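# Rest the block over the blue disc, sticks off table

## Task

Leave the block resting above the blue disc painted on the table so that its centre sits over the disc. At the end, neither the block nor any of the three sticks may be in contact with the table, and every post must still be standing at its starting spot. Use as many or as few arms as you like. When finished, open the gripper(s) and withdraw the arms.

## Robot and tools

Robots: three identical Kinova Gen3 arms named arm1, arm2 and arm3. Each has seven revolute joints, a Robotiq 2F-85 two-finger gripper and a wrist camera. Two fixed room cameras, cam_high and cam_low, also watch. The hand reaches roughly 1.0 m from the joint 1 axis.

Frame: one shared scene frame, origin on the floor, +z up, metres. Feet (base_link) as calibrated: arm1 at x=+0.620 y=+0.000 z=+0.759 quat_wxyz=(+0.024, +0.003, +0.000, -1.000); arm2 at x=-0.310 y=+0.539 z=+0.768 quat_wxyz=(+0.858, +0.003, +0.003, -0.513); arm3 at x=-0.312 y=-0.539 z=+0.787 quat_wxyz=(+0.856, +0.006, +0.000, +0.516). Each foot points along its own +x. The table tops beneath the arms are at z=+0.720. The hand point lies between the finger pads, about 2 cm back from the fingertips when shut or half open, 0.5 cm when fully open; hand z runs along the fingers, hand y is the opening direction.

Joints (radians, absolute targets; tolerance for done is ±0.01, gripper ±0.003): joint1_rad -69.115..69.115 swings the whole arm about the vertical foot axis, positive clockwise viewed from above, 0 pointing along the foot's +x. joint2_rad -2.249..2.249 is the shoulder, 0 upright, positive leans forward. joint3_rad -69.115..69.115 twists the upper arm. joint4_rad -2.579..2.579 is the elbow, 0 straight, positive (with joint3 at 0) bends in the same sense as positive joint2. joint5_rad -69.115..69.115 twists the forearm. joint6_rad -2.099..2.099 is the wrist, 0 straight, positive (with joint5 at 0) bends like positive joint4. joint7_rad -69.115..69.115 rolls the hand, positive counter-clockwise seen from behind it. gripper_m 0..0.085 is the fingertip gap in metres.

Tool move: optional keys arm1, arm2, arm3 and cameras. Each arm key holds an object with one key, joints, which maps joint names to absolute targets (not offsets) in the units above; there is one such object per arm, and any joint you omit keeps its previous target and may still be driving toward it. An arm you omit receives nothing new. All commanded motions begin at once; joints of one arm moving from rest finish together, but different arms may finish at different times, and the hand can trace a wide arc. Speed caps: 1.39 rad/s for joints 1-4, 1.22 rad/s for 5-7, acceleration caps 1 and 10 rad/s². After a big move the arm may not yet be at target when the result arrives. Unknown keys make the call invalid; out-of-range values get it refused, and a refusal (or a stop during the call) cancels your remaining move, wait and finished_scene calls in that reply. cameras: a list chosen from arm1_cam_wrist, arm2_cam_wrist, arm3_cam_wrist, cam_high, cam_low, all; omitted/null/["all"] gives all, [] gives none. A move with no action just reports state and images.

Tool wait: seconds from 0 to 10, plus optional cameras; commands nothing and reports like an empty move.

Tool zoom_image: camera name and region [x0, y0, x1, y1] in pixels of that camera's latest 672x504 image, origin top-left, at most 504 by 504. Only cameras present in the newest images can be zoomed.

Tool finished_scene: scene, an integer giving the current scene's number. It is final; the goal must then hold with no robot help. After ending the first scene, make no further calls in that reply.

Reading results: a pictures line lists the returned cameras in image order; frames can lag the state slightly. The move line gives, per arm sent a motion, done or its worst status word (e.g. time_out). joint_status words: done; off_target (stopped away from target, may keep pushing); time_out (gives up, holds where it stopped); not_followed (a built-in collision check withheld the targets; the arm may resume them once clear, and a gripper target still runs). on_its_own lists uncommanded behaviour. Arms under "as last shown" were not commanded: status reads not commanded and other lines repeat earlier values. Joint velocities (rad/s, joint order) may read within noise. Joint torques are in joint order, positive toward larger angles, with per-arm offset and noise; at rest they change only through contact or load. Flange force is the external force in hand x y z, includes a held object's weight, is noisy (worst during acceleration or near singular poses) and may say no reading. MOTOR HOT appears at 60 °C; at 75 °C an OVER-TEMPERATURE FAULT makes the arm sag and stop for 30-60 s or longer, and affected keys report limit_stop_at_motor_heat (resend targets afterwards). A torque fault (sensor limit 104.5 N m for joints 1-4, 51.3 N m for 5-7, or drifting over 5 degrees from plan) halts that arm and gripper for 10 s and skips its remaining commands.

Gripping: there is no force control; grip is firmest when the fingers travel freely before contact and gripper_m is set well below the object's width. Reopen wide and close again to tighten.

Avoid: pressing two robots together, including a gripper closing on another robot's fingers (the check allows fingers to meet and does not stop them opening or closing into an arm); the arms do not stop on contact and keep pushing. Do not knock anything out of the work area, drop parts or release moving ones, strike fixed or heavy objects, let parts fall far, or load the gripper with excessive push, pull, twist or a hard grip on a part still resting on something. Loose objects may occasionally be nudged by outside forces. Long holds, stretched poses and pushing against unreachable targets heat motors, even while you think.

Each tool is called after "Call:" by a JSON object that holds its "api" and its "payload", one argument or row to a line.

## Session

Call:
{"api": "move", "payload": {

}}

Call:
{"api": "zoom_image", "payload": {
  "camera": "cam_high",
  "region": [140, 90, 340, 240]
}}

Call:
{"api": "zoom_image", "payload": {
  "camera": "cam_high",
  "region": [330, 90, 530, 240]
}}

Call:
{"api": "zoom_image", "payload": {
  "camera": "cam_high",
  "region": [160, 220, 360, 370]
}}

Call:
{"api": "zoom_image", "payload": {
  "camera": "cam_high",
  "region": [340, 220, 540, 370]
}}

Call:
{"api": "zoom_image", "payload": {
  "camera": "cam_high",
  "region": [230, 330, 430, 480]
}}

Scene clock: 0.00 s.
Joint torques (N m): no reading
Flange force (N): no reading
Joint velocities: within noise
arm1.joint_positions: joint1_rad=-0.795 joint2_rad=-0.259 joint3_rad=-0.077 joint4_rad=+1.348 joint5_rad=-0.025 joint6_rad=+1.933 joint7_rad=+1.346 gripper_m=+0.085
arm1.joint_status: not commanded
arm1.hand: x=+0.4811 y=-0.1568 z=+1.2861 quat_wxyz=(-0.035, -0.937, -0.344, +0.047) (m; scene frame)
arm2.joint_positions: joint1_rad=-0.658 joint2_rad=-0.523 joint3_rad=-0.153 joint4_rad=+1.348 joint5_rad=-0.054 joint6_rad=+1.855 joint7_rad=+1.016 gripper_m=+0.085
arm2.joint_status: not commanded
arm2.hand: x=-0.1529 y=+0.5020 z=+1.3499 quat_wxyz=(-0.223, -0.379, -0.898, -0.020) (m; scene frame)
arm3.joint_positions: joint1_rad=+0.297 joint2_rad=-0.480 joint3_rad=-0.055 joint4_rad=+1.433 joint5_rad=+0.004 joint6_rad=+1.829 joint7_rad=+0.957 gripper_m=+0.085
arm3.joint_status: not commanded
arm3.hand: x=-0.1794 y=-0.4310 z=+1.3358 quat_wxyz=(-0.140, +0.110, -0.977, -0.113) (m; scene frame)
pictures: arm1_cam_wrist, arm2_cam_wrist, arm3_cam_wrist, cam_high, cam_low

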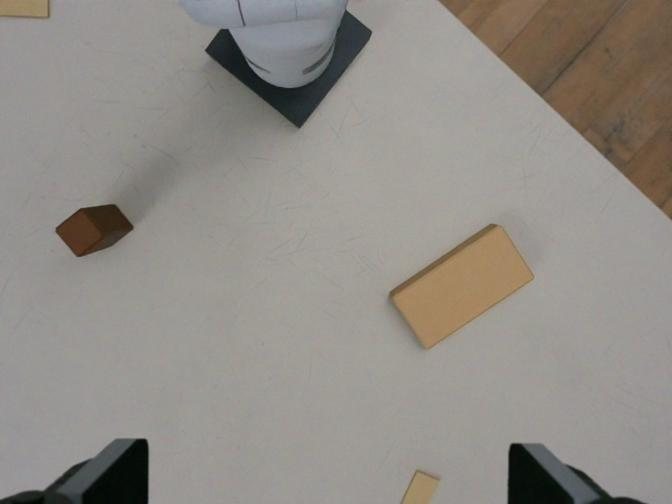

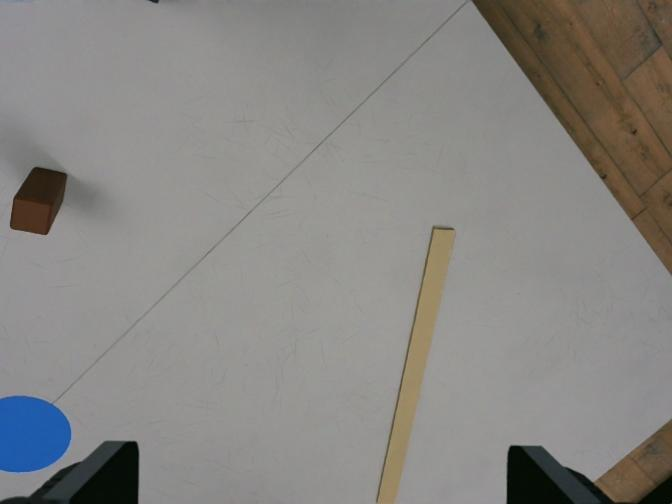

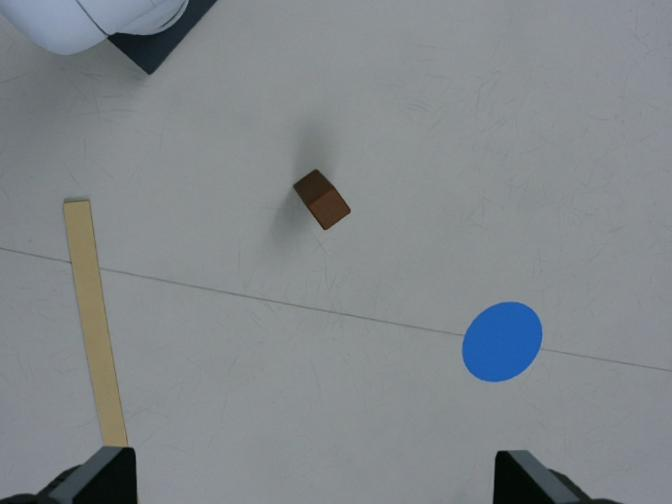

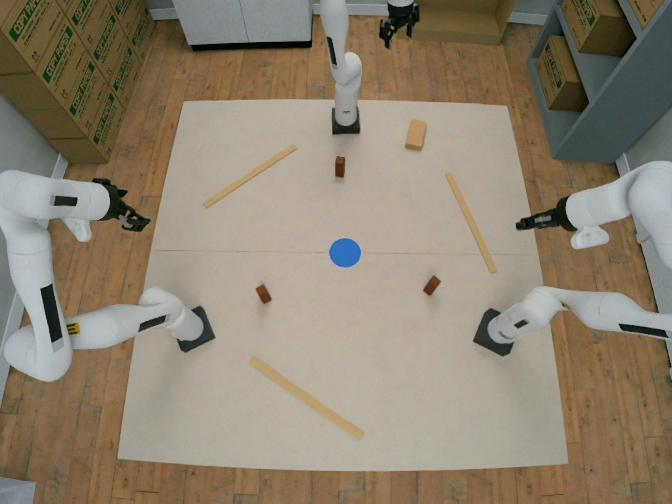

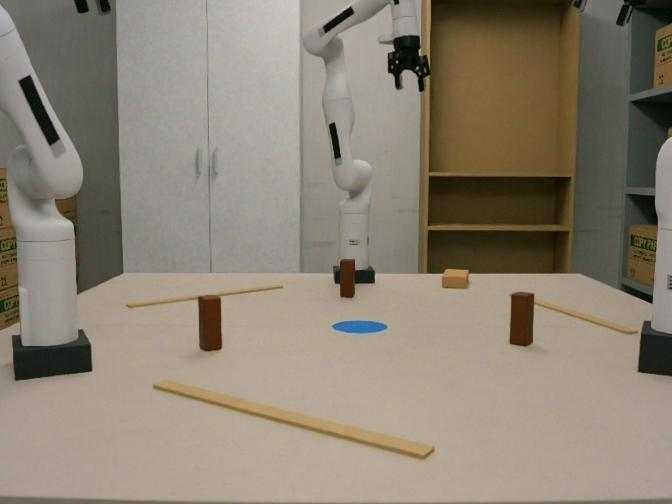

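Scaled by 2.520 from the camera's 672x504 image, which has a finer 960x720 frame.

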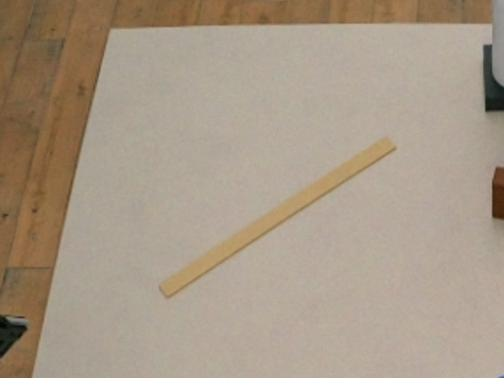

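Scaled by 2.520 from the camera's 672x504 image, which has a finer 960x720 frame.

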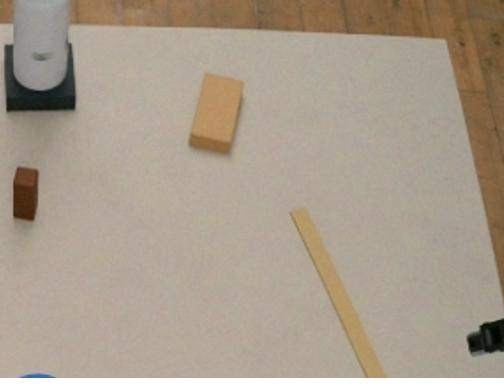

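Scaled by 2.520 from the camera's 672x504 image, which has a finer 960x720 frame.

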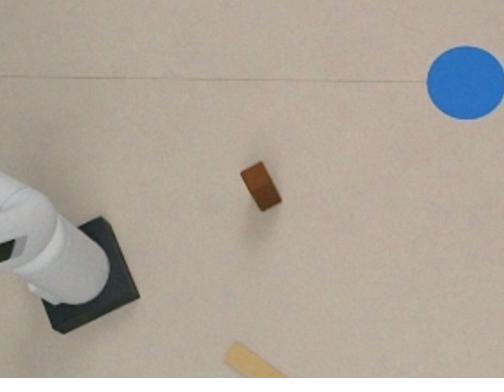

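Scaled by 2.520 from the camera's 672x504 image, which has a finer 960x720 frame.

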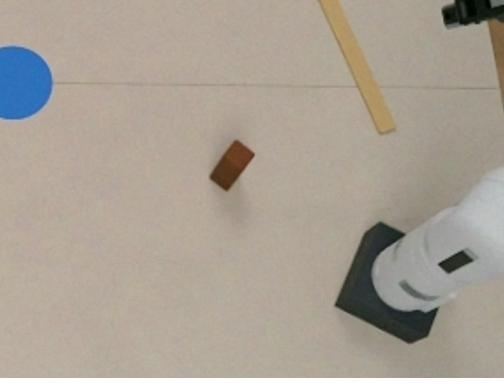

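Scaled by 2.520 from the camera's 672x504 image, which has a finer 960x720 frame.

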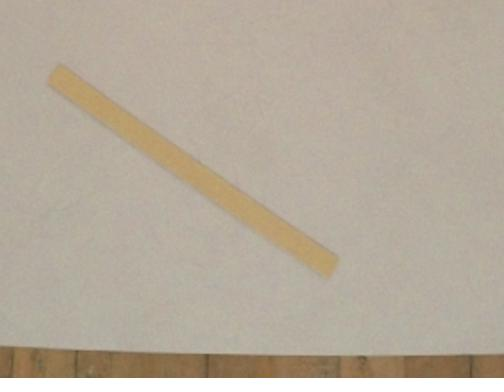

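Call:
{"api": "move", "payload": {
  "arm1": {"joints":{"joint1_rad":0.9404,"joint2_rad":0.7334,"joint3_rad":0,"joint4_rad":1.7264,"joint5_rad":0,"joint6_rad":0.6818,"joint7_rad":1.5737,"gripper_m":0.06}},
  "arm2": {"joints":{"joint1_rad":0.9352,"joint2_rad":0.7162,"joint3_rad":0,"joint4_rad":1.8024,"joint5_rad":0,"joint6_rad":0.623,"joint7_rad":1.434,"gripper_m":0.06}},
  "arm3": {"joints":{"joint1_rad":0.9545,"joint2_rad":0.7409,"joint3_rad":0,"joint4_rad":1.85,"joint5_rad":0,"joint6_rad":0.5507,"joint7_rad":1.7381,"gripper_m":0.06}}
}}

Scene clock: 5.93 s.
Joint torques (N m): arm1=[-2.42 -17.44 -0.47 -5.64 -0.13 0.25 0.04] | arm2=[0.61 -18.39 -0.36 -6.35 0.07 -0.28 -0.02] | arm3=[1.28 -18.68 -1.03 -3.29 -0.11 -0.31 -0.42]
Flange force (N): arm1=[3.2 -5.0 -2.1] | arm2=[3.9 1.0 -1.1] | arm3=[-6.1 1.6 -1.4]
move: arm1 done; arm2 done; arm3 done
Joint velocities: within noise
arm1.joint_positions: joint1_rad=+0.940 joint2_rad=+0.733 joint3_rad=+0.000 joint4_rad=+1.726 joint5_rad=+0.000 joint6_rad=+0.682 joint7_rad=+1.574 gripper_m=+0.060
arm1.joint_status: all done
arm1.hand: x=+0.3377 y=+0.3891 z=+0.7992 quat_wxyz=(+0.001, -0.903, +0.430, -0.002) (m; scene frame)
arm2.joint_positions: joint1_rad=+0.935 joint2_rad=+0.716 joint3_rad=+0.000 joint4_rad=+1.802 joint5_rad=+0.000 joint6_rad=+0.623 joint7_rad=+1.434 gripper_m=+0.060
arm2.joint_status: all done
arm2.hand: x=-0.5291 y=+0.1334 z=+0.8005 quat_wxyz=(+0.004, -0.879, -0.476, -0.001) (m; scene frame)
arm3.joint_positions: joint1_rad=+0.954 joint2_rad=+0.741 joint3_rad=+0.000 joint4_rad=+1.850 joint5_rad=+0.000 joint6_rad=+0.551 joint7_rad=+1.738 gripper_m=+0.060
arm3.joint_status: all done
arm3.hand: x=+0.1361 y=-0.5052 z=+0.8002 quat_wxyz=(+0.002, +0.149, -0.989, -0.006) (m; scene frame)
pictures: arm1_cam_wrist, arm2_cam_wrist, arm3_cam_wrist, cam_high, cam_low

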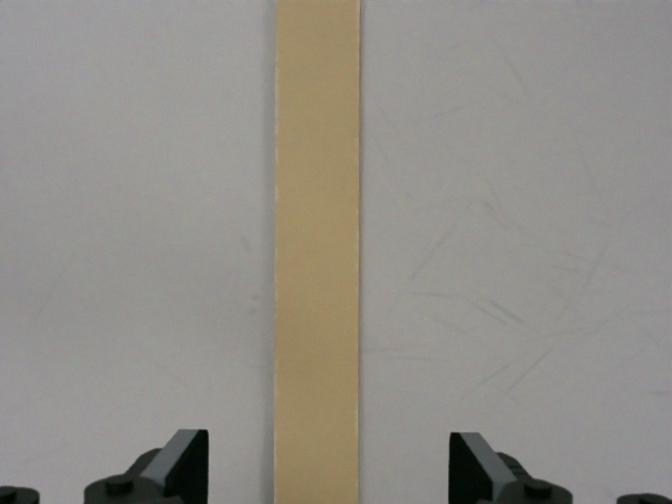

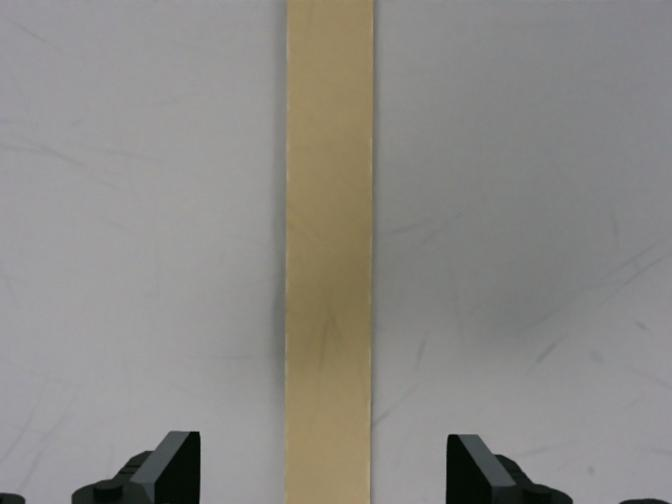

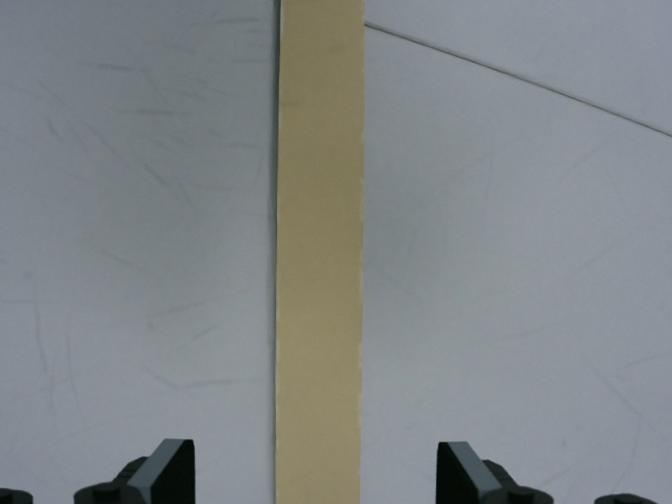

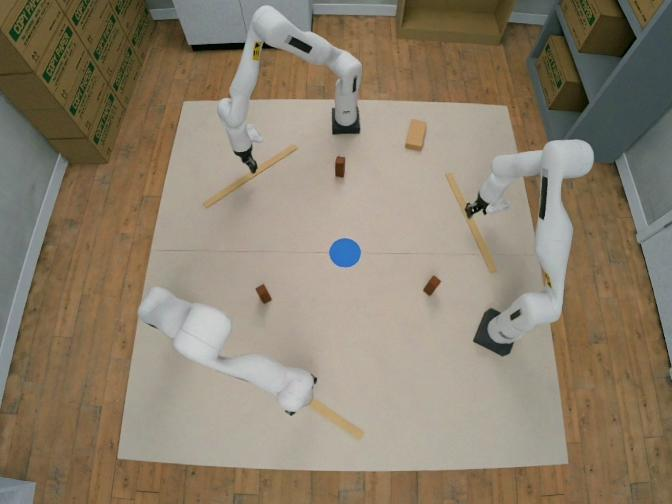

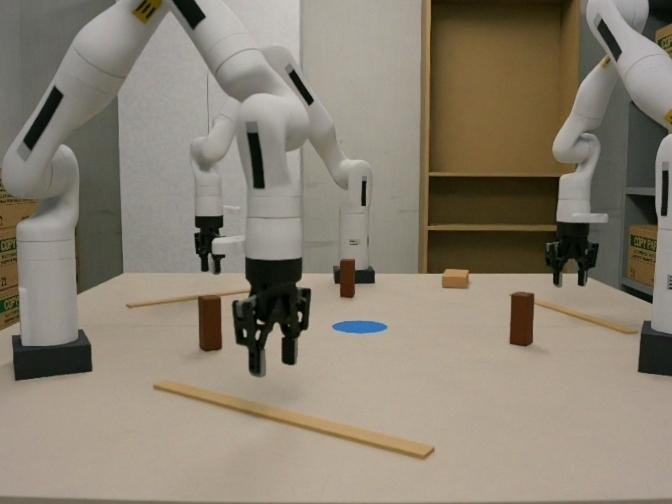

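Call:
{"api": "move", "payload": {
  "arm1": {"joints":{"joint2_rad":0.8431,"joint4_rad":1.7437,"joint6_rad":0.5548}},
  "arm2": {"joints":{"joint2_rad":0.8345,"joint4_rad":1.8175,"joint6_rad":0.4896}},
  "arm3": {"joints":{"joint2_rad":0.8647,"joint4_rad":1.8564,"joint6_rad":0.4205}},
  "cameras": []
}}

Call:
{"api": "move", "payload": {
  "arm1": {"joints":{"gripper_m":0.01}},
  "arm2": {"joints":{"gripper_m":0.01}},
  "arm3": {"joints":{"gripper_m":0.01}}
}}

Scene clock: 7.20 s.
Joint torques (N m): arm1=[-2.38 -18.1 -0.37 -4.69 -0.15 0.27 0.04] | arm2=[0.62 -19.06 -0.33 -5.35 0.06 -0.32 0] | arm3=[1.24 -19.37 -0.99 -2.21 -0.13 -0.29 -0.43]
Flange force (N): arm1=[2.7 -5.1 -2.3] | arm2=[3.8 1.1 -1.7] | arm3=[-6.3 1.6 -0.7]
move: arm1 done; arm2 done; arm3 done
Joint velocities: within noise
arm1.joint_positions: joint1_rad=+0.940 joint2_rad=+0.843 joint3_rad=+0.000 joint4_rad=+1.744 joint5_rad=+0.000 joint6_rad=+0.555 joint7_rad=+1.574 gripper_m=+0.060
arm1.joint_status: all done
arm1.hand: x=+0.3380 y=+0.3891 z=+0.7433 quat_wxyz=(+0.001, -0.903, +0.430, -0.002) (m; scene frame)
arm2.joint_positions: joint1_rad=+0.935 joint2_rad=+0.835 joint3_rad=+0.000 joint4_rad=+1.817 joint5_rad=+0.000 joint6_rad=+0.490 joint7_rad=+1.434 gripper_m=+0.060
arm2.joint_status: all done
arm2.hand: x=-0.5291 y=+0.1340 z=+0.7436 quat_wxyz=(+0.004, -0.879, -0.476, -0.001) (m; scene frame)
arm3.joint_positions: joint1_rad=+0.954 joint2_rad=+0.865 joint3_rad=+0.000 joint4_rad=+1.856 joint5_rad=+0.000 joint6_rad=+0.420 joint7_rad=+1.738 gripper_m=+0.060
arm3.joint_status: all done
arm3.hand: x=+0.1358 y=-0.5046 z=+0.7437 quat_wxyz=(+0.002, +0.149, -0.989, -0.006) (m; scene frame)
pictures: none
No camera images: "cameras" was empty.

Scene clock: 8.07 s.
Joint torques (N m): arm1=[-2.5 -11.16 -0.65 -4.29 -0.22 -1.11 -0.03] | arm2=[0.72 -11.86 -0.29 -4.1 0.09 -0.93 -0.02] | arm3=[1.17 -12.92 -1.16 -1.89 -0.16 -1.2 -0.46]
Flange force (N): arm1=[6.8 -5.2 -19.6] | arm2=[6.2 1.1 -18.7] | arm3=[-3.2 2.1 -17.2]
move: arm1 off_target; arm2 off_target; arm3 off_target
Joint velocities: within noise
arm1.joint_positions: joint1_rad=+0.940 joint2_rad=+0.843 joint3_rad=+0.000 joint4_rad=+1.744 joint5_rad=+0.000 joint6_rad=+0.555 joint7_rad=+1.574 gripper_m=+0.025
arm1.joint_status: gripper_m off_target (ended at +0.025, target +0.010)
arm1.hand: x=+0.3380 y=+0.3891 z=+0.7433 quat_wxyz=(+0.001, -0.903, +0.430, -0.002) (m; scene frame)
arm2.joint_positions: joint1_rad=+0.935 joint2_rad=+0.834 joint3_rad=+0.000 joint4_rad=+1.818 joint5_rad=+0.000 joint6_rad=+0.490 joint7_rad=+1.434 gripper_m=+0.025
arm2.joint_status: gripper_m off_target (ended at +0.025, target +0.010)
arm2.hand: x=-0.5292 y=+0.1340 z=+0.7436 quat_wxyz=(+0.004, -0.879, -0.476, -0.001) (m; scene frame)
arm3.joint_positions: joint1_rad=+0.955 joint2_rad=+0.865 joint3_rad=+0.000 joint4_rad=+1.856 joint5_rad=+0.000 joint6_rad=+0.420 joint7_rad=+1.738 gripper_m=+0.025
arm3.joint_status: gripper_m off_target (ended at +0.025, target +0.010)
arm3.hand: x=+0.1358 y=-0.5046 z=+0.7437 quat_wxyz=(+0.002, +0.149, -0.989, -0.006) (m; scene frame)
pictures: arm1_cam_wrist, arm2_cam_wrist, arm3_cam_wrist, cam_high, cam_low

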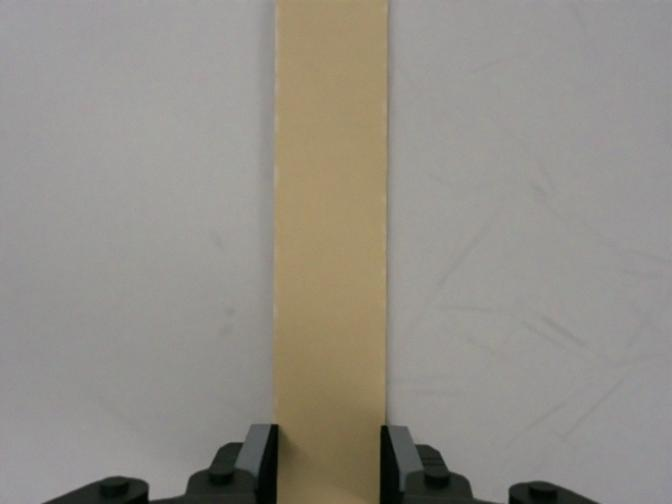

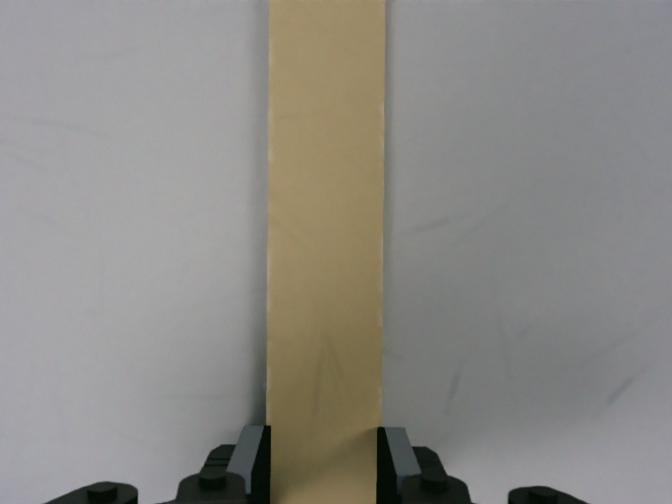

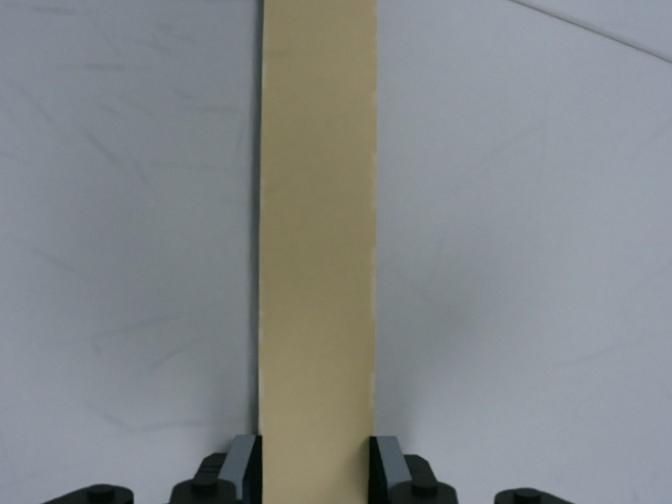

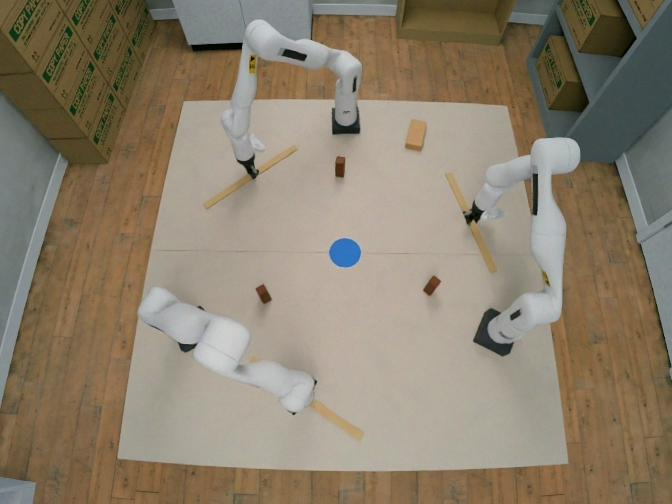

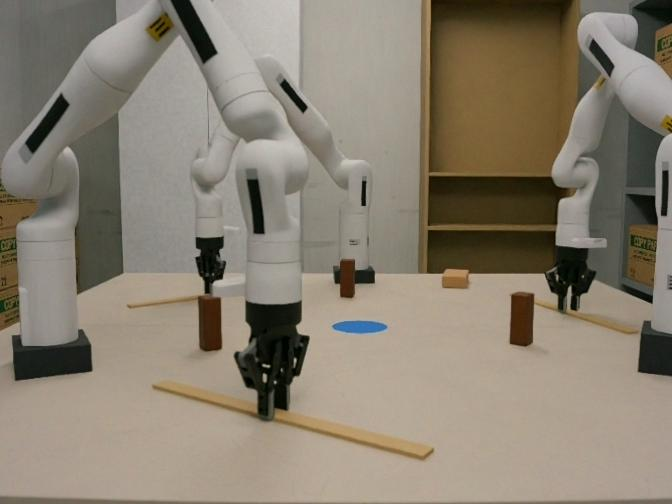

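Call:
{"api": "move", "payload": {
  "arm1": {"joints":{"joint2_rad":0.5277,"joint4_rad":1.5931,"joint6_rad":1.0208}},
  "arm2": {"joints":{"joint2_rad":0.4965,"joint4_rad":1.6757,"joint6_rad":0.9694}},
  "arm3": {"joints":{"joint2_rad":0.5028,"joint4_rad":1.7414,"joint6_rad":0.8974}},
  "cameras": ["cam_low"]
}}

Call:
{"api": "move", "payload": {
  "arm1": {"joints":{"joint1_rad":0.0231,"joint2_rad":0.0852,"joint4_rad":1.598,"joint5_rad":-0.0362,"joint6_rad":1.2614,"joint7_rad":1.7562}},
  "arm2": {"joints":{"joint1_rad":-0.0893,"joint2_rad":0.2937,"joint4_rad":2.0842,"joint5_rad":-0.0331,"joint6_rad":0.5643,"joint7_rad":1.6878}},
  "arm3": {"joints":{"joint1_rad":0.0087,"joint2_rad":0.1842,"joint4_rad":1.9333,"joint5_rad":-0.0427,"joint6_rad":0.8268,"joint7_rad":1.7586}}
}}

Scene clock: 12.60 s.
Joint torques (N m): arm1=[-2.44 -16.41 -0.45 -7.8 -0.15 0.28 0.04] | arm2=[0.62 -17.16 -0.44 -8.61 0.06 -0.32 -0.01] | arm3=[1.26 -17.4 -1.11 -5.79 -0.15 -0.31 -0.43]
Flange force (N): arm1=[4.0 -4.7 -0.2] | arm2=[3.8 0.6 0.4] | arm3=[-5.8 0.6 -2.4]
move: arm1 done; arm2 done; arm3 done
Joint velocities: within noise
arm1.joint_positions: joint1_rad=+0.940 joint2_rad=+0.528 joint3_rad=+0.000 joint4_rad=+1.593 joint5_rad=+0.000 joint6_rad=+1.021 joint7_rad=+1.574 gripper_m=+0.025
arm1.joint_status: all done
arm1.hand: x=+0.3369 y=+0.3892 z=+0.9299 quat_wxyz=(+0.001, -0.903, +0.430, -0.002) (m; scene frame)
arm2.joint_positions: joint1_rad=+0.935 joint2_rad=+0.497 joint3_rad=+0.000 joint4_rad=+1.676 joint5_rad=+0.000 joint6_rad=+0.969 joint7_rad=+1.434 gripper_m=+0.025
arm2.joint_status: all done
arm2.hand: x=-0.5289 y=+0.1323 z=+0.9305 quat_wxyz=(+0.004, -0.879, -0.476, -0.001) (m; scene frame)
arm3.joint_positions: joint1_rad=+0.954 joint2_rad=+0.503 joint3_rad=+0.000 joint4_rad=+1.741 joint5_rad=+0.000 joint6_rad=+0.897 joint7_rad=+1.738 gripper_m=+0.025
arm3.joint_status: all done
arm3.hand: x=+0.1370 y=-0.5067 z=+0.9302 quat_wxyz=(+0.002, +0.149, -0.989, -0.006) (m; scene frame)
pictures: cam_low

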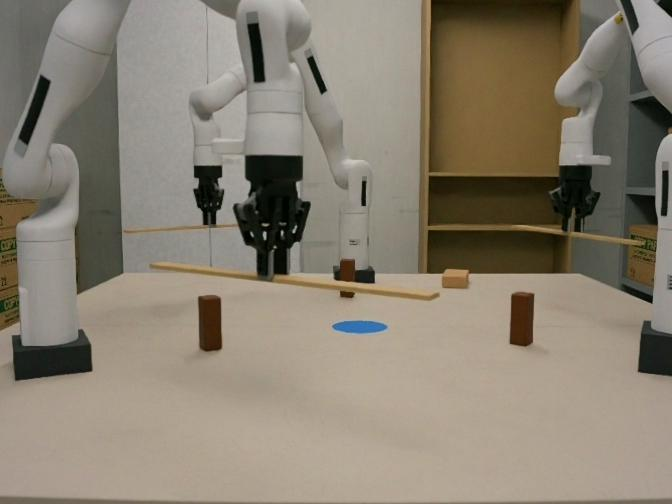

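Scene clock: 14.93 s.
Joint torques (N m): arm1=[-2.46 -9.76 -0.74 -9.88 -0.27 -0.33 0.03] | arm2=[0.54 -12.56 -0.58 -7.99 0.02 -0.91 0] | arm3=[1.26 -12.34 -1.28 -7.2 -0.2 -0.94 -0.41]
Flange force (N): arm1=[5.8 -3.8 0.9] | arm2=[3.2 2.4 -1.0] | arm3=[-4.9 0.0 -2.6]
move: arm1 done; arm2 done; arm3 done
Joint velocities: within noise
arm1.joint_positions: joint1_rad=+0.023 joint2_rad=+0.085 joint3_rad=+0.000 joint4_rad=+1.598 joint5_rad=-0.036 joint6_rad=+1.261 joint7_rad=+1.756 gripper_m=+0.025
arm1.joint_status: all done
arm1.hand: x=+0.2087 y=+0.0038 z=+1.1201 quat_wxyz=(-0.010, -0.990, -0.101, +0.097) (m; scene frame)
arm2.joint_positions: joint1_rad=-0.089 joint2_rad=+0.294 joint3_rad=+0.000 joint4_rad=+2.084 joint5_rad=-0.033 joint6_rad=+0.564 joint7_rad=+1.688 gripper_m=+0.025
arm2.joint_status: all done
arm2.hand: x=-0.1055 y=+0.1919 z=+0.9203 quat_wxyz=(-0.088, -0.432, -0.897, +0.040) (m; scene frame)
arm3.joint_positions: joint1_rad=+0.009 joint2_rad=+0.184 joint3_rad=+0.000 joint4_rad=+1.933 joint5_rad=-0.043 joint6_rad=+0.827 joint7_rad=+1.759 gripper_m=+0.025
arm3.joint_status: all done
arm3.hand: x=-0.1042 y=-0.1907 z=+1.0191 quat_wxyz=(-0.082, +0.577, -0.810, -0.064) (m; scene frame)
pictures: arm1_cam_wrist, arm2_cam_wrist, arm3_cam_wrist, cam_high, cam_low

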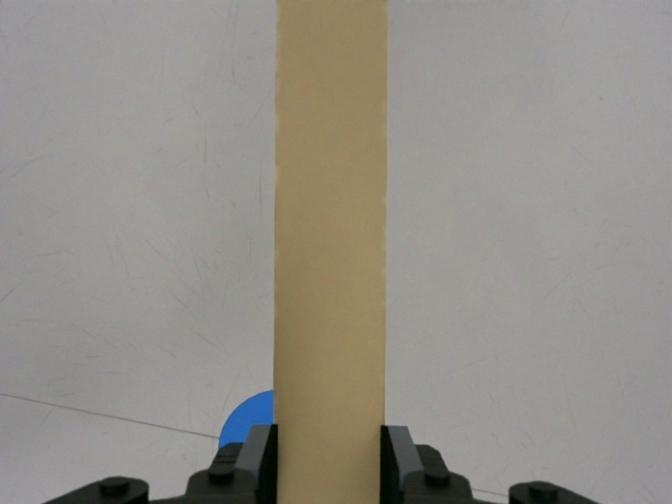

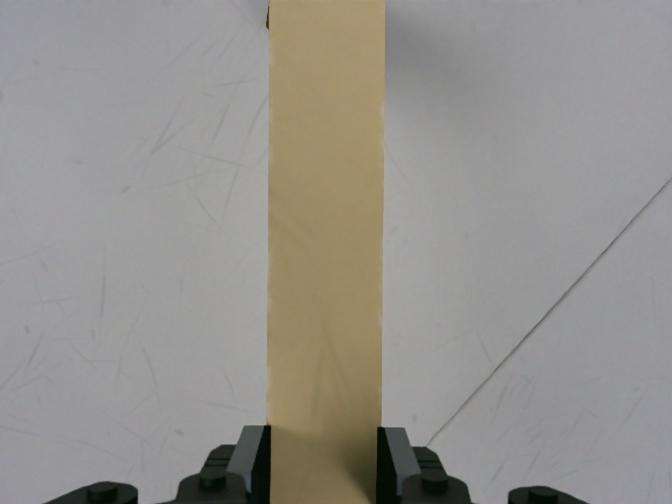

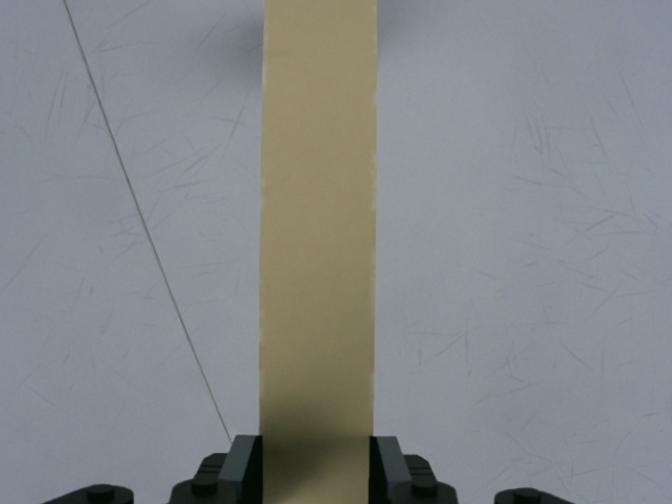

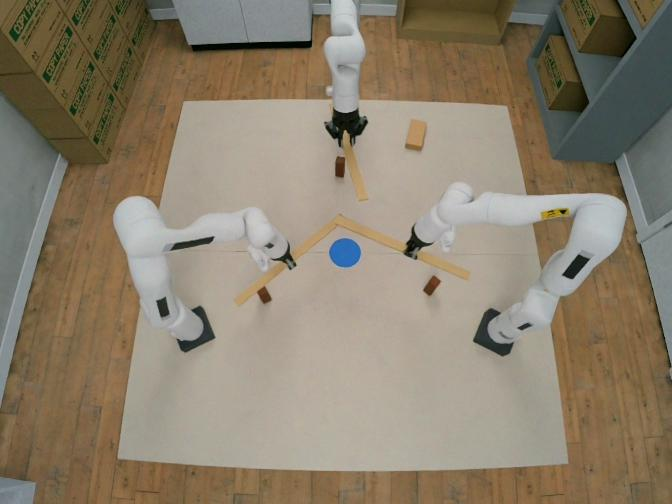

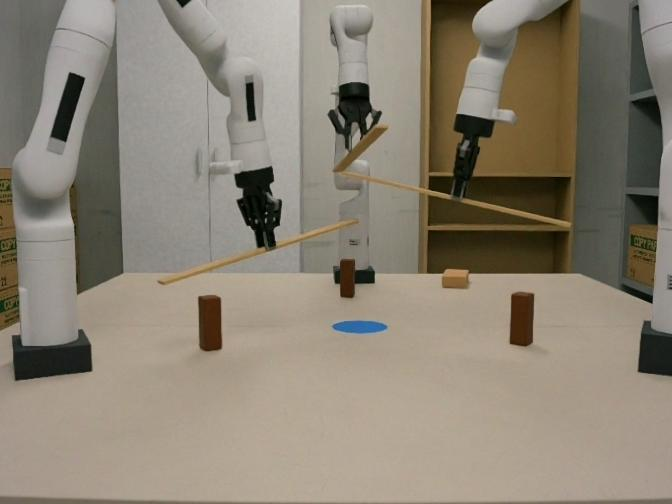

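Call:
{"api": "move", "payload": {
  "arm1": {"joints":{"joint1_rad":0.0231,"joint2_rad":0.2948,"joint4_rad":2.0451,"joint5_rad":-0.0607,"joint6_rad":0.6047,"joint7_rad":1.7952}},
  "arm3": {"joints":{"joint1_rad":0.0087,"joint2_rad":0.3576,"joint4_rad":2.1016,"joint5_rad":-0.0673,"joint6_rad":0.4851,"joint7_rad":1.7893}}
}}

Call:
{"api": "zoom_image", "payload": {
  "camera": "cam_high",
  "region": [230, 150, 470, 330]
}}

Scene clock: 16.90 s.
Joint torques (N m): arm1=[-2.39 -11.4 -0.7 -7.24 -0.24 -0.36 0.02] | arm2=[0.55 -12.55 -0.58 -8 0.03 -0.93 -0.02] | arm3=[1.26 -13.73 -1.22 -5.1 -0.19 -0.94 -0.42]
Flange force (N): arm1=[4.6 -5.5 -2.1] | arm2=[3.3 2.3 -1.0] | arm3=[-6.0 2.9 -1.9]
move: arm1 done; arm3 done
Joint velocities: within noise
arm1.joint_positions: joint1_rad=+0.023 joint2_rad=+0.295 joint3_rad=+0.000 joint4_rad=+2.045 joint5_rad=-0.061 joint6_rad=+0.605 joint7_rad=+1.795 gripper_m=+0.025
arm1.joint_status: all done
arm1.hand: x=+0.2096 y=+0.0038 z=+0.9201 quat_wxyz=(-0.010, -0.990, -0.101, +0.097) (m; scene frame)
arm2: as last shown
arm3.joint_positions: joint1_rad=+0.009 joint2_rad=+0.358 joint3_rad=+0.000 joint4_rad=+2.102 joint5_rad=-0.067 joint6_rad=+0.485 joint7_rad=+1.789 gripper_m=+0.025
arm3.joint_status: all done
arm3.hand: x=-0.1049 y=-0.1895 z=+0.9191 quat_wxyz=(-0.082, +0.577, -0.810, -0.064) (m; scene frame)
pictures: arm1_cam_wrist, arm2_cam_wrist, arm3_cam_wrist, cam_high, cam_low

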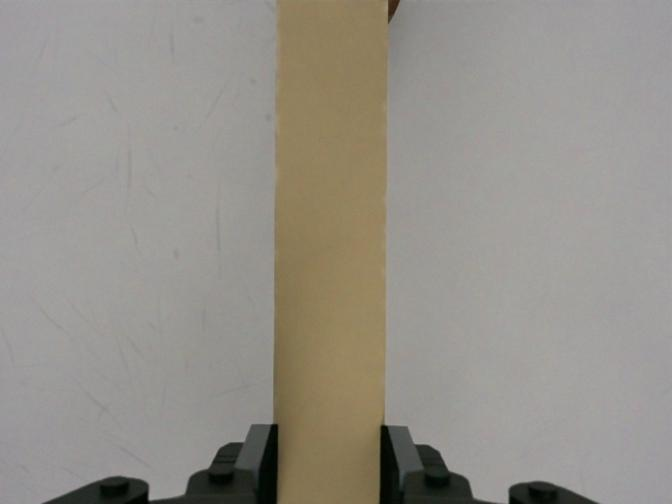

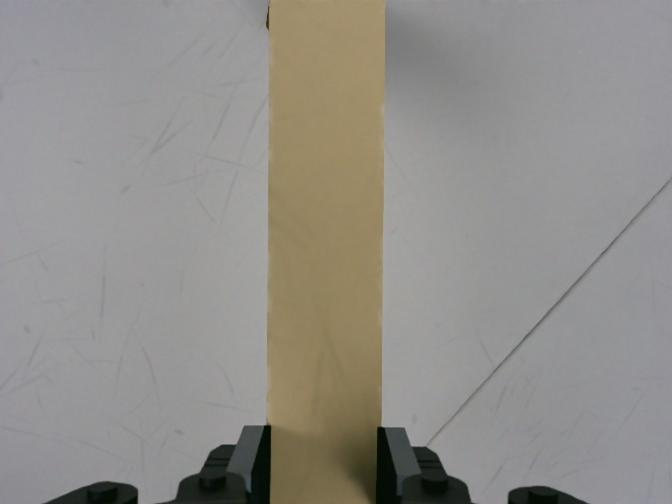

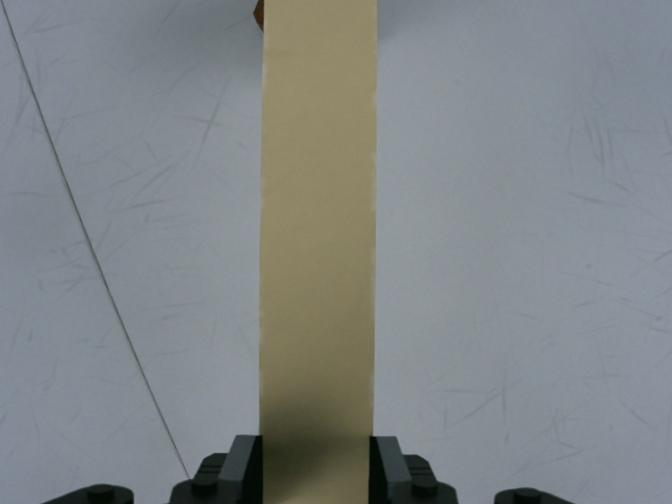

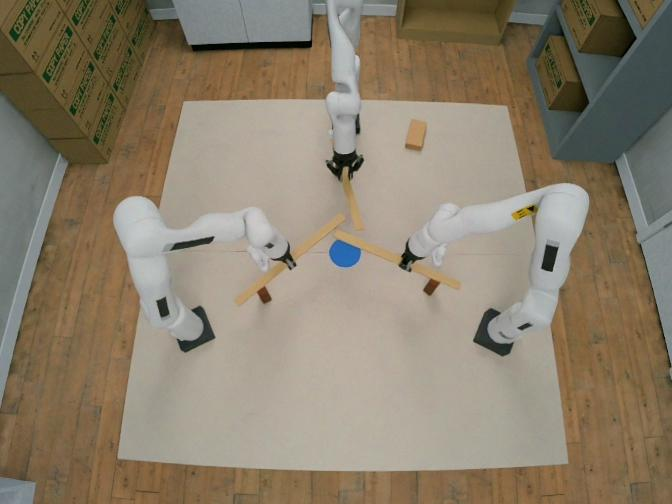

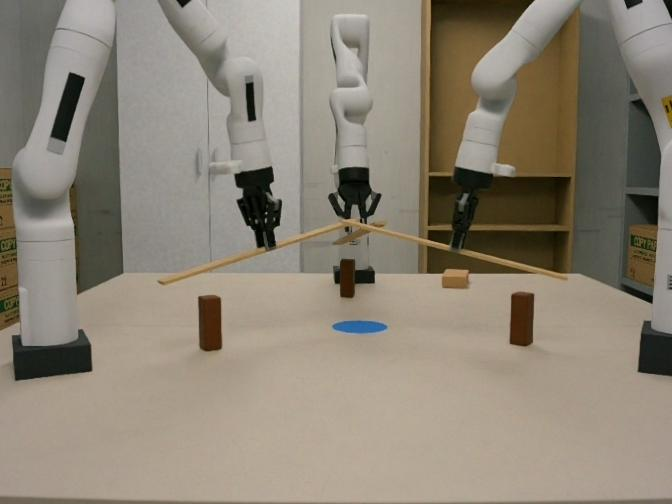

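Scaled by 2.100 from the camera's 672x504 image, which has a finer 960x720 frame.

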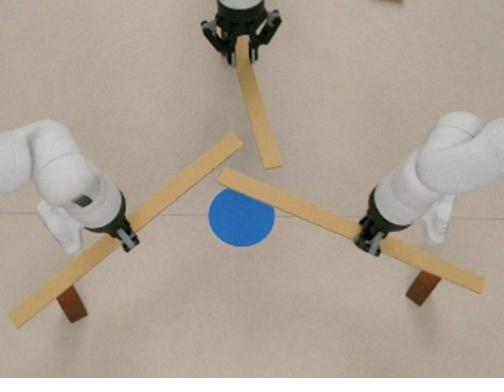

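Call:
{"api": "move", "payload": {
  "arm1": {"joints":{"joint1_rad":-0.0192,"joint2_rad":0.4356,"joint4_rad":1.8144,"joint5_rad":-0.0333,"joint6_rad":0.6928,"joint7_rad":1.7037}},
  "arm2": {"joints":{"joint1_rad":-0.1023,"joint2_rad":0.4423,"joint4_rad":1.8375,"joint5_rad":-0.0275,"joint6_rad":0.6625,"joint7_rad":1.6777}},
  "arm3": {"joints":{"joint1_rad":-0.0212,"joint2_rad":0.4981,"joint4_rad":1.8453,"joint5_rad":-0.0455,"joint6_rad":0.6002,"joint7_rad":1.7381}}
}}

Call:
{"api": "zoom_image", "payload": {
  "camera": "cam_high",
  "region": [230, 150, 470, 330]
}}

Call:
{"api": "zoom_image", "payload": {
  "camera": "cam_low",
  "region": [290, 190, 430, 295]
}}

Scene clock: 19.57 s.
Joint torques (N m): arm1=[-2.49 -14.63 -0.59 -7.78 -0.2 -0.4 0.04] | arm2=[0.49 -16.19 -0.49 -8.63 0.01 -0.92 -0.02] | arm3=[1.24 -17.27 -1.17 -5.92 -0.19 -0.95 -0.42]
Flange force (N): arm1=[4.2 -5.2 -1.7] | arm2=[3.4 2.0 -0.5] | arm3=[-6.2 2.3 -1.0]
move: arm1 done; arm2 done; arm3 done
Joint velocities: within noise
arm1.joint_positions: joint1_rad=-0.019 joint2_rad=+0.436 joint3_rad=+0.000 joint4_rad=+1.814 joint5_rad=-0.033 joint6_rad=+0.693 joint7_rad=+1.704 gripper_m=+0.025
arm1.joint_status: all done
arm1.hand: x=+0.1354 y=-0.0145 z=+0.9197 quat_wxyz=(-0.009, -0.991, -0.088, +0.097) (m; scene frame)
arm2.joint_positions: joint1_rad=-0.102 joint2_rad=+0.442 joint3_rad=+0.000 joint4_rad=+1.838 joint5_rad=-0.028 joint6_rad=+0.663 joint7_rad=+1.678 gripper_m=+0.025
arm2.joint_status: all done
arm2.hand: x=-0.0566 y=+0.1287 z=+0.9196 quat_wxyz=(-0.088, -0.428, -0.899, +0.039) (m; scene frame)
arm3.joint_positions: joint1_rad=-0.021 joint2_rad=+0.498 joint3_rad=+0.000 joint4_rad=+1.845 joint5_rad=-0.046 joint6_rad=+0.600 joint7_rad=+1.738 gripper_m=+0.025
arm3.joint_status: all done
arm3.hand: x=-0.0778 y=-0.1121 z=+0.9198 quat_wxyz=(-0.082, +0.577, -0.810, -0.064) (m; scene frame)
pictures: arm1_cam_wrist, arm2_cam_wrist, arm3_cam_wrist, cam_high, cam_low

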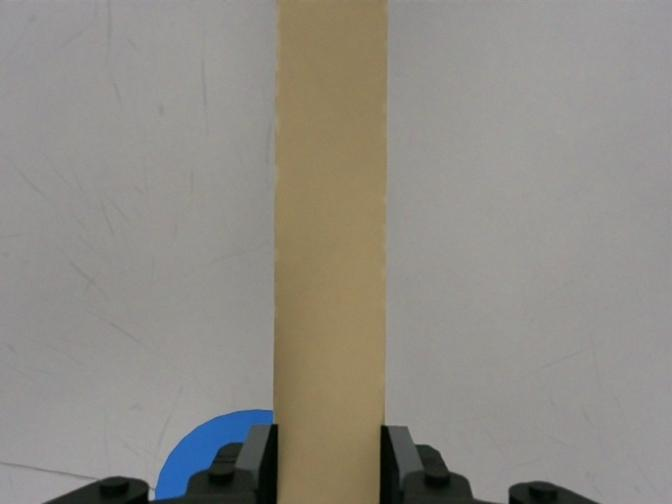

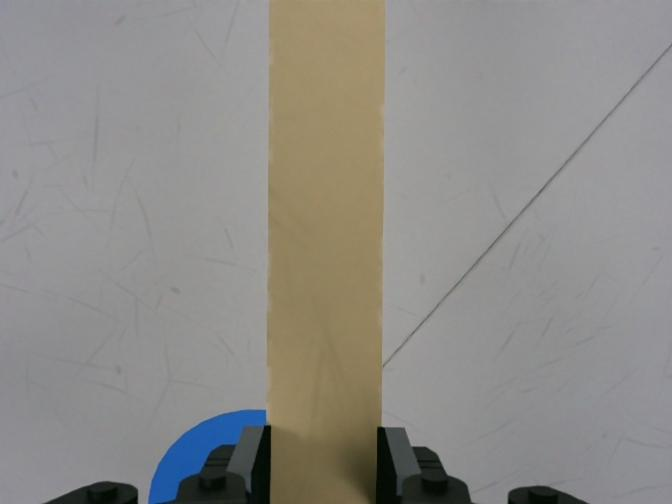

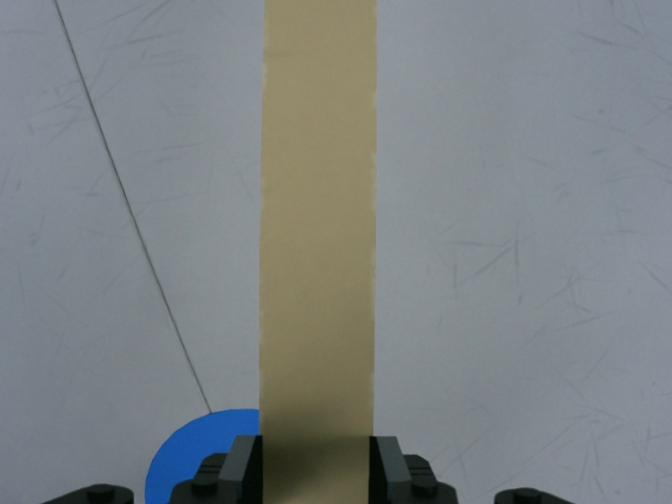

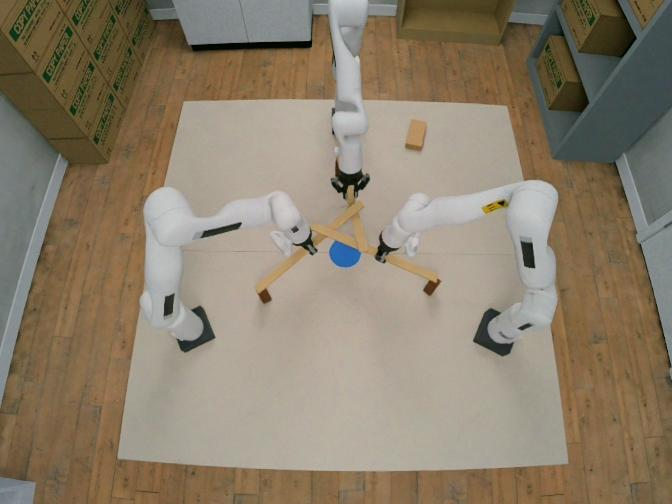

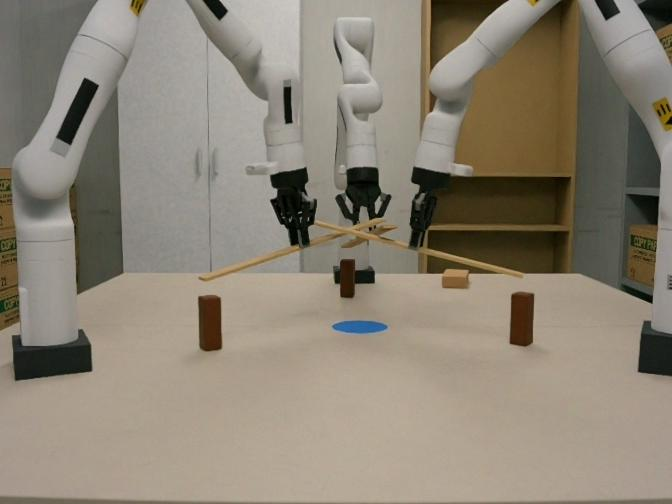

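Scaled by 2.100 from the camera's 672x504 image, which has a finer 960x720 frame.

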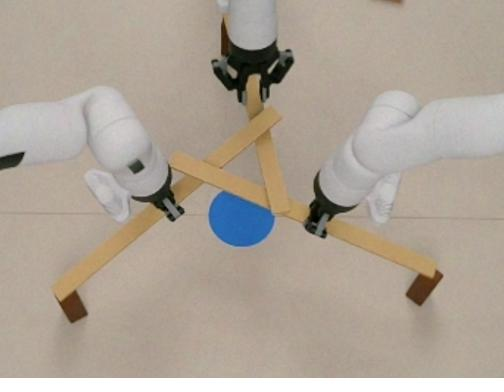

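Scaled by 3.600 from the camera's 672x504 image, which has a finer 960x720 frame.

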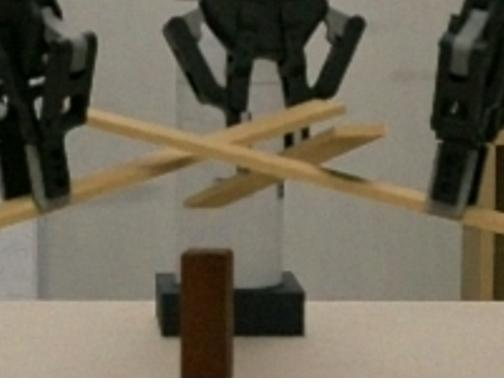

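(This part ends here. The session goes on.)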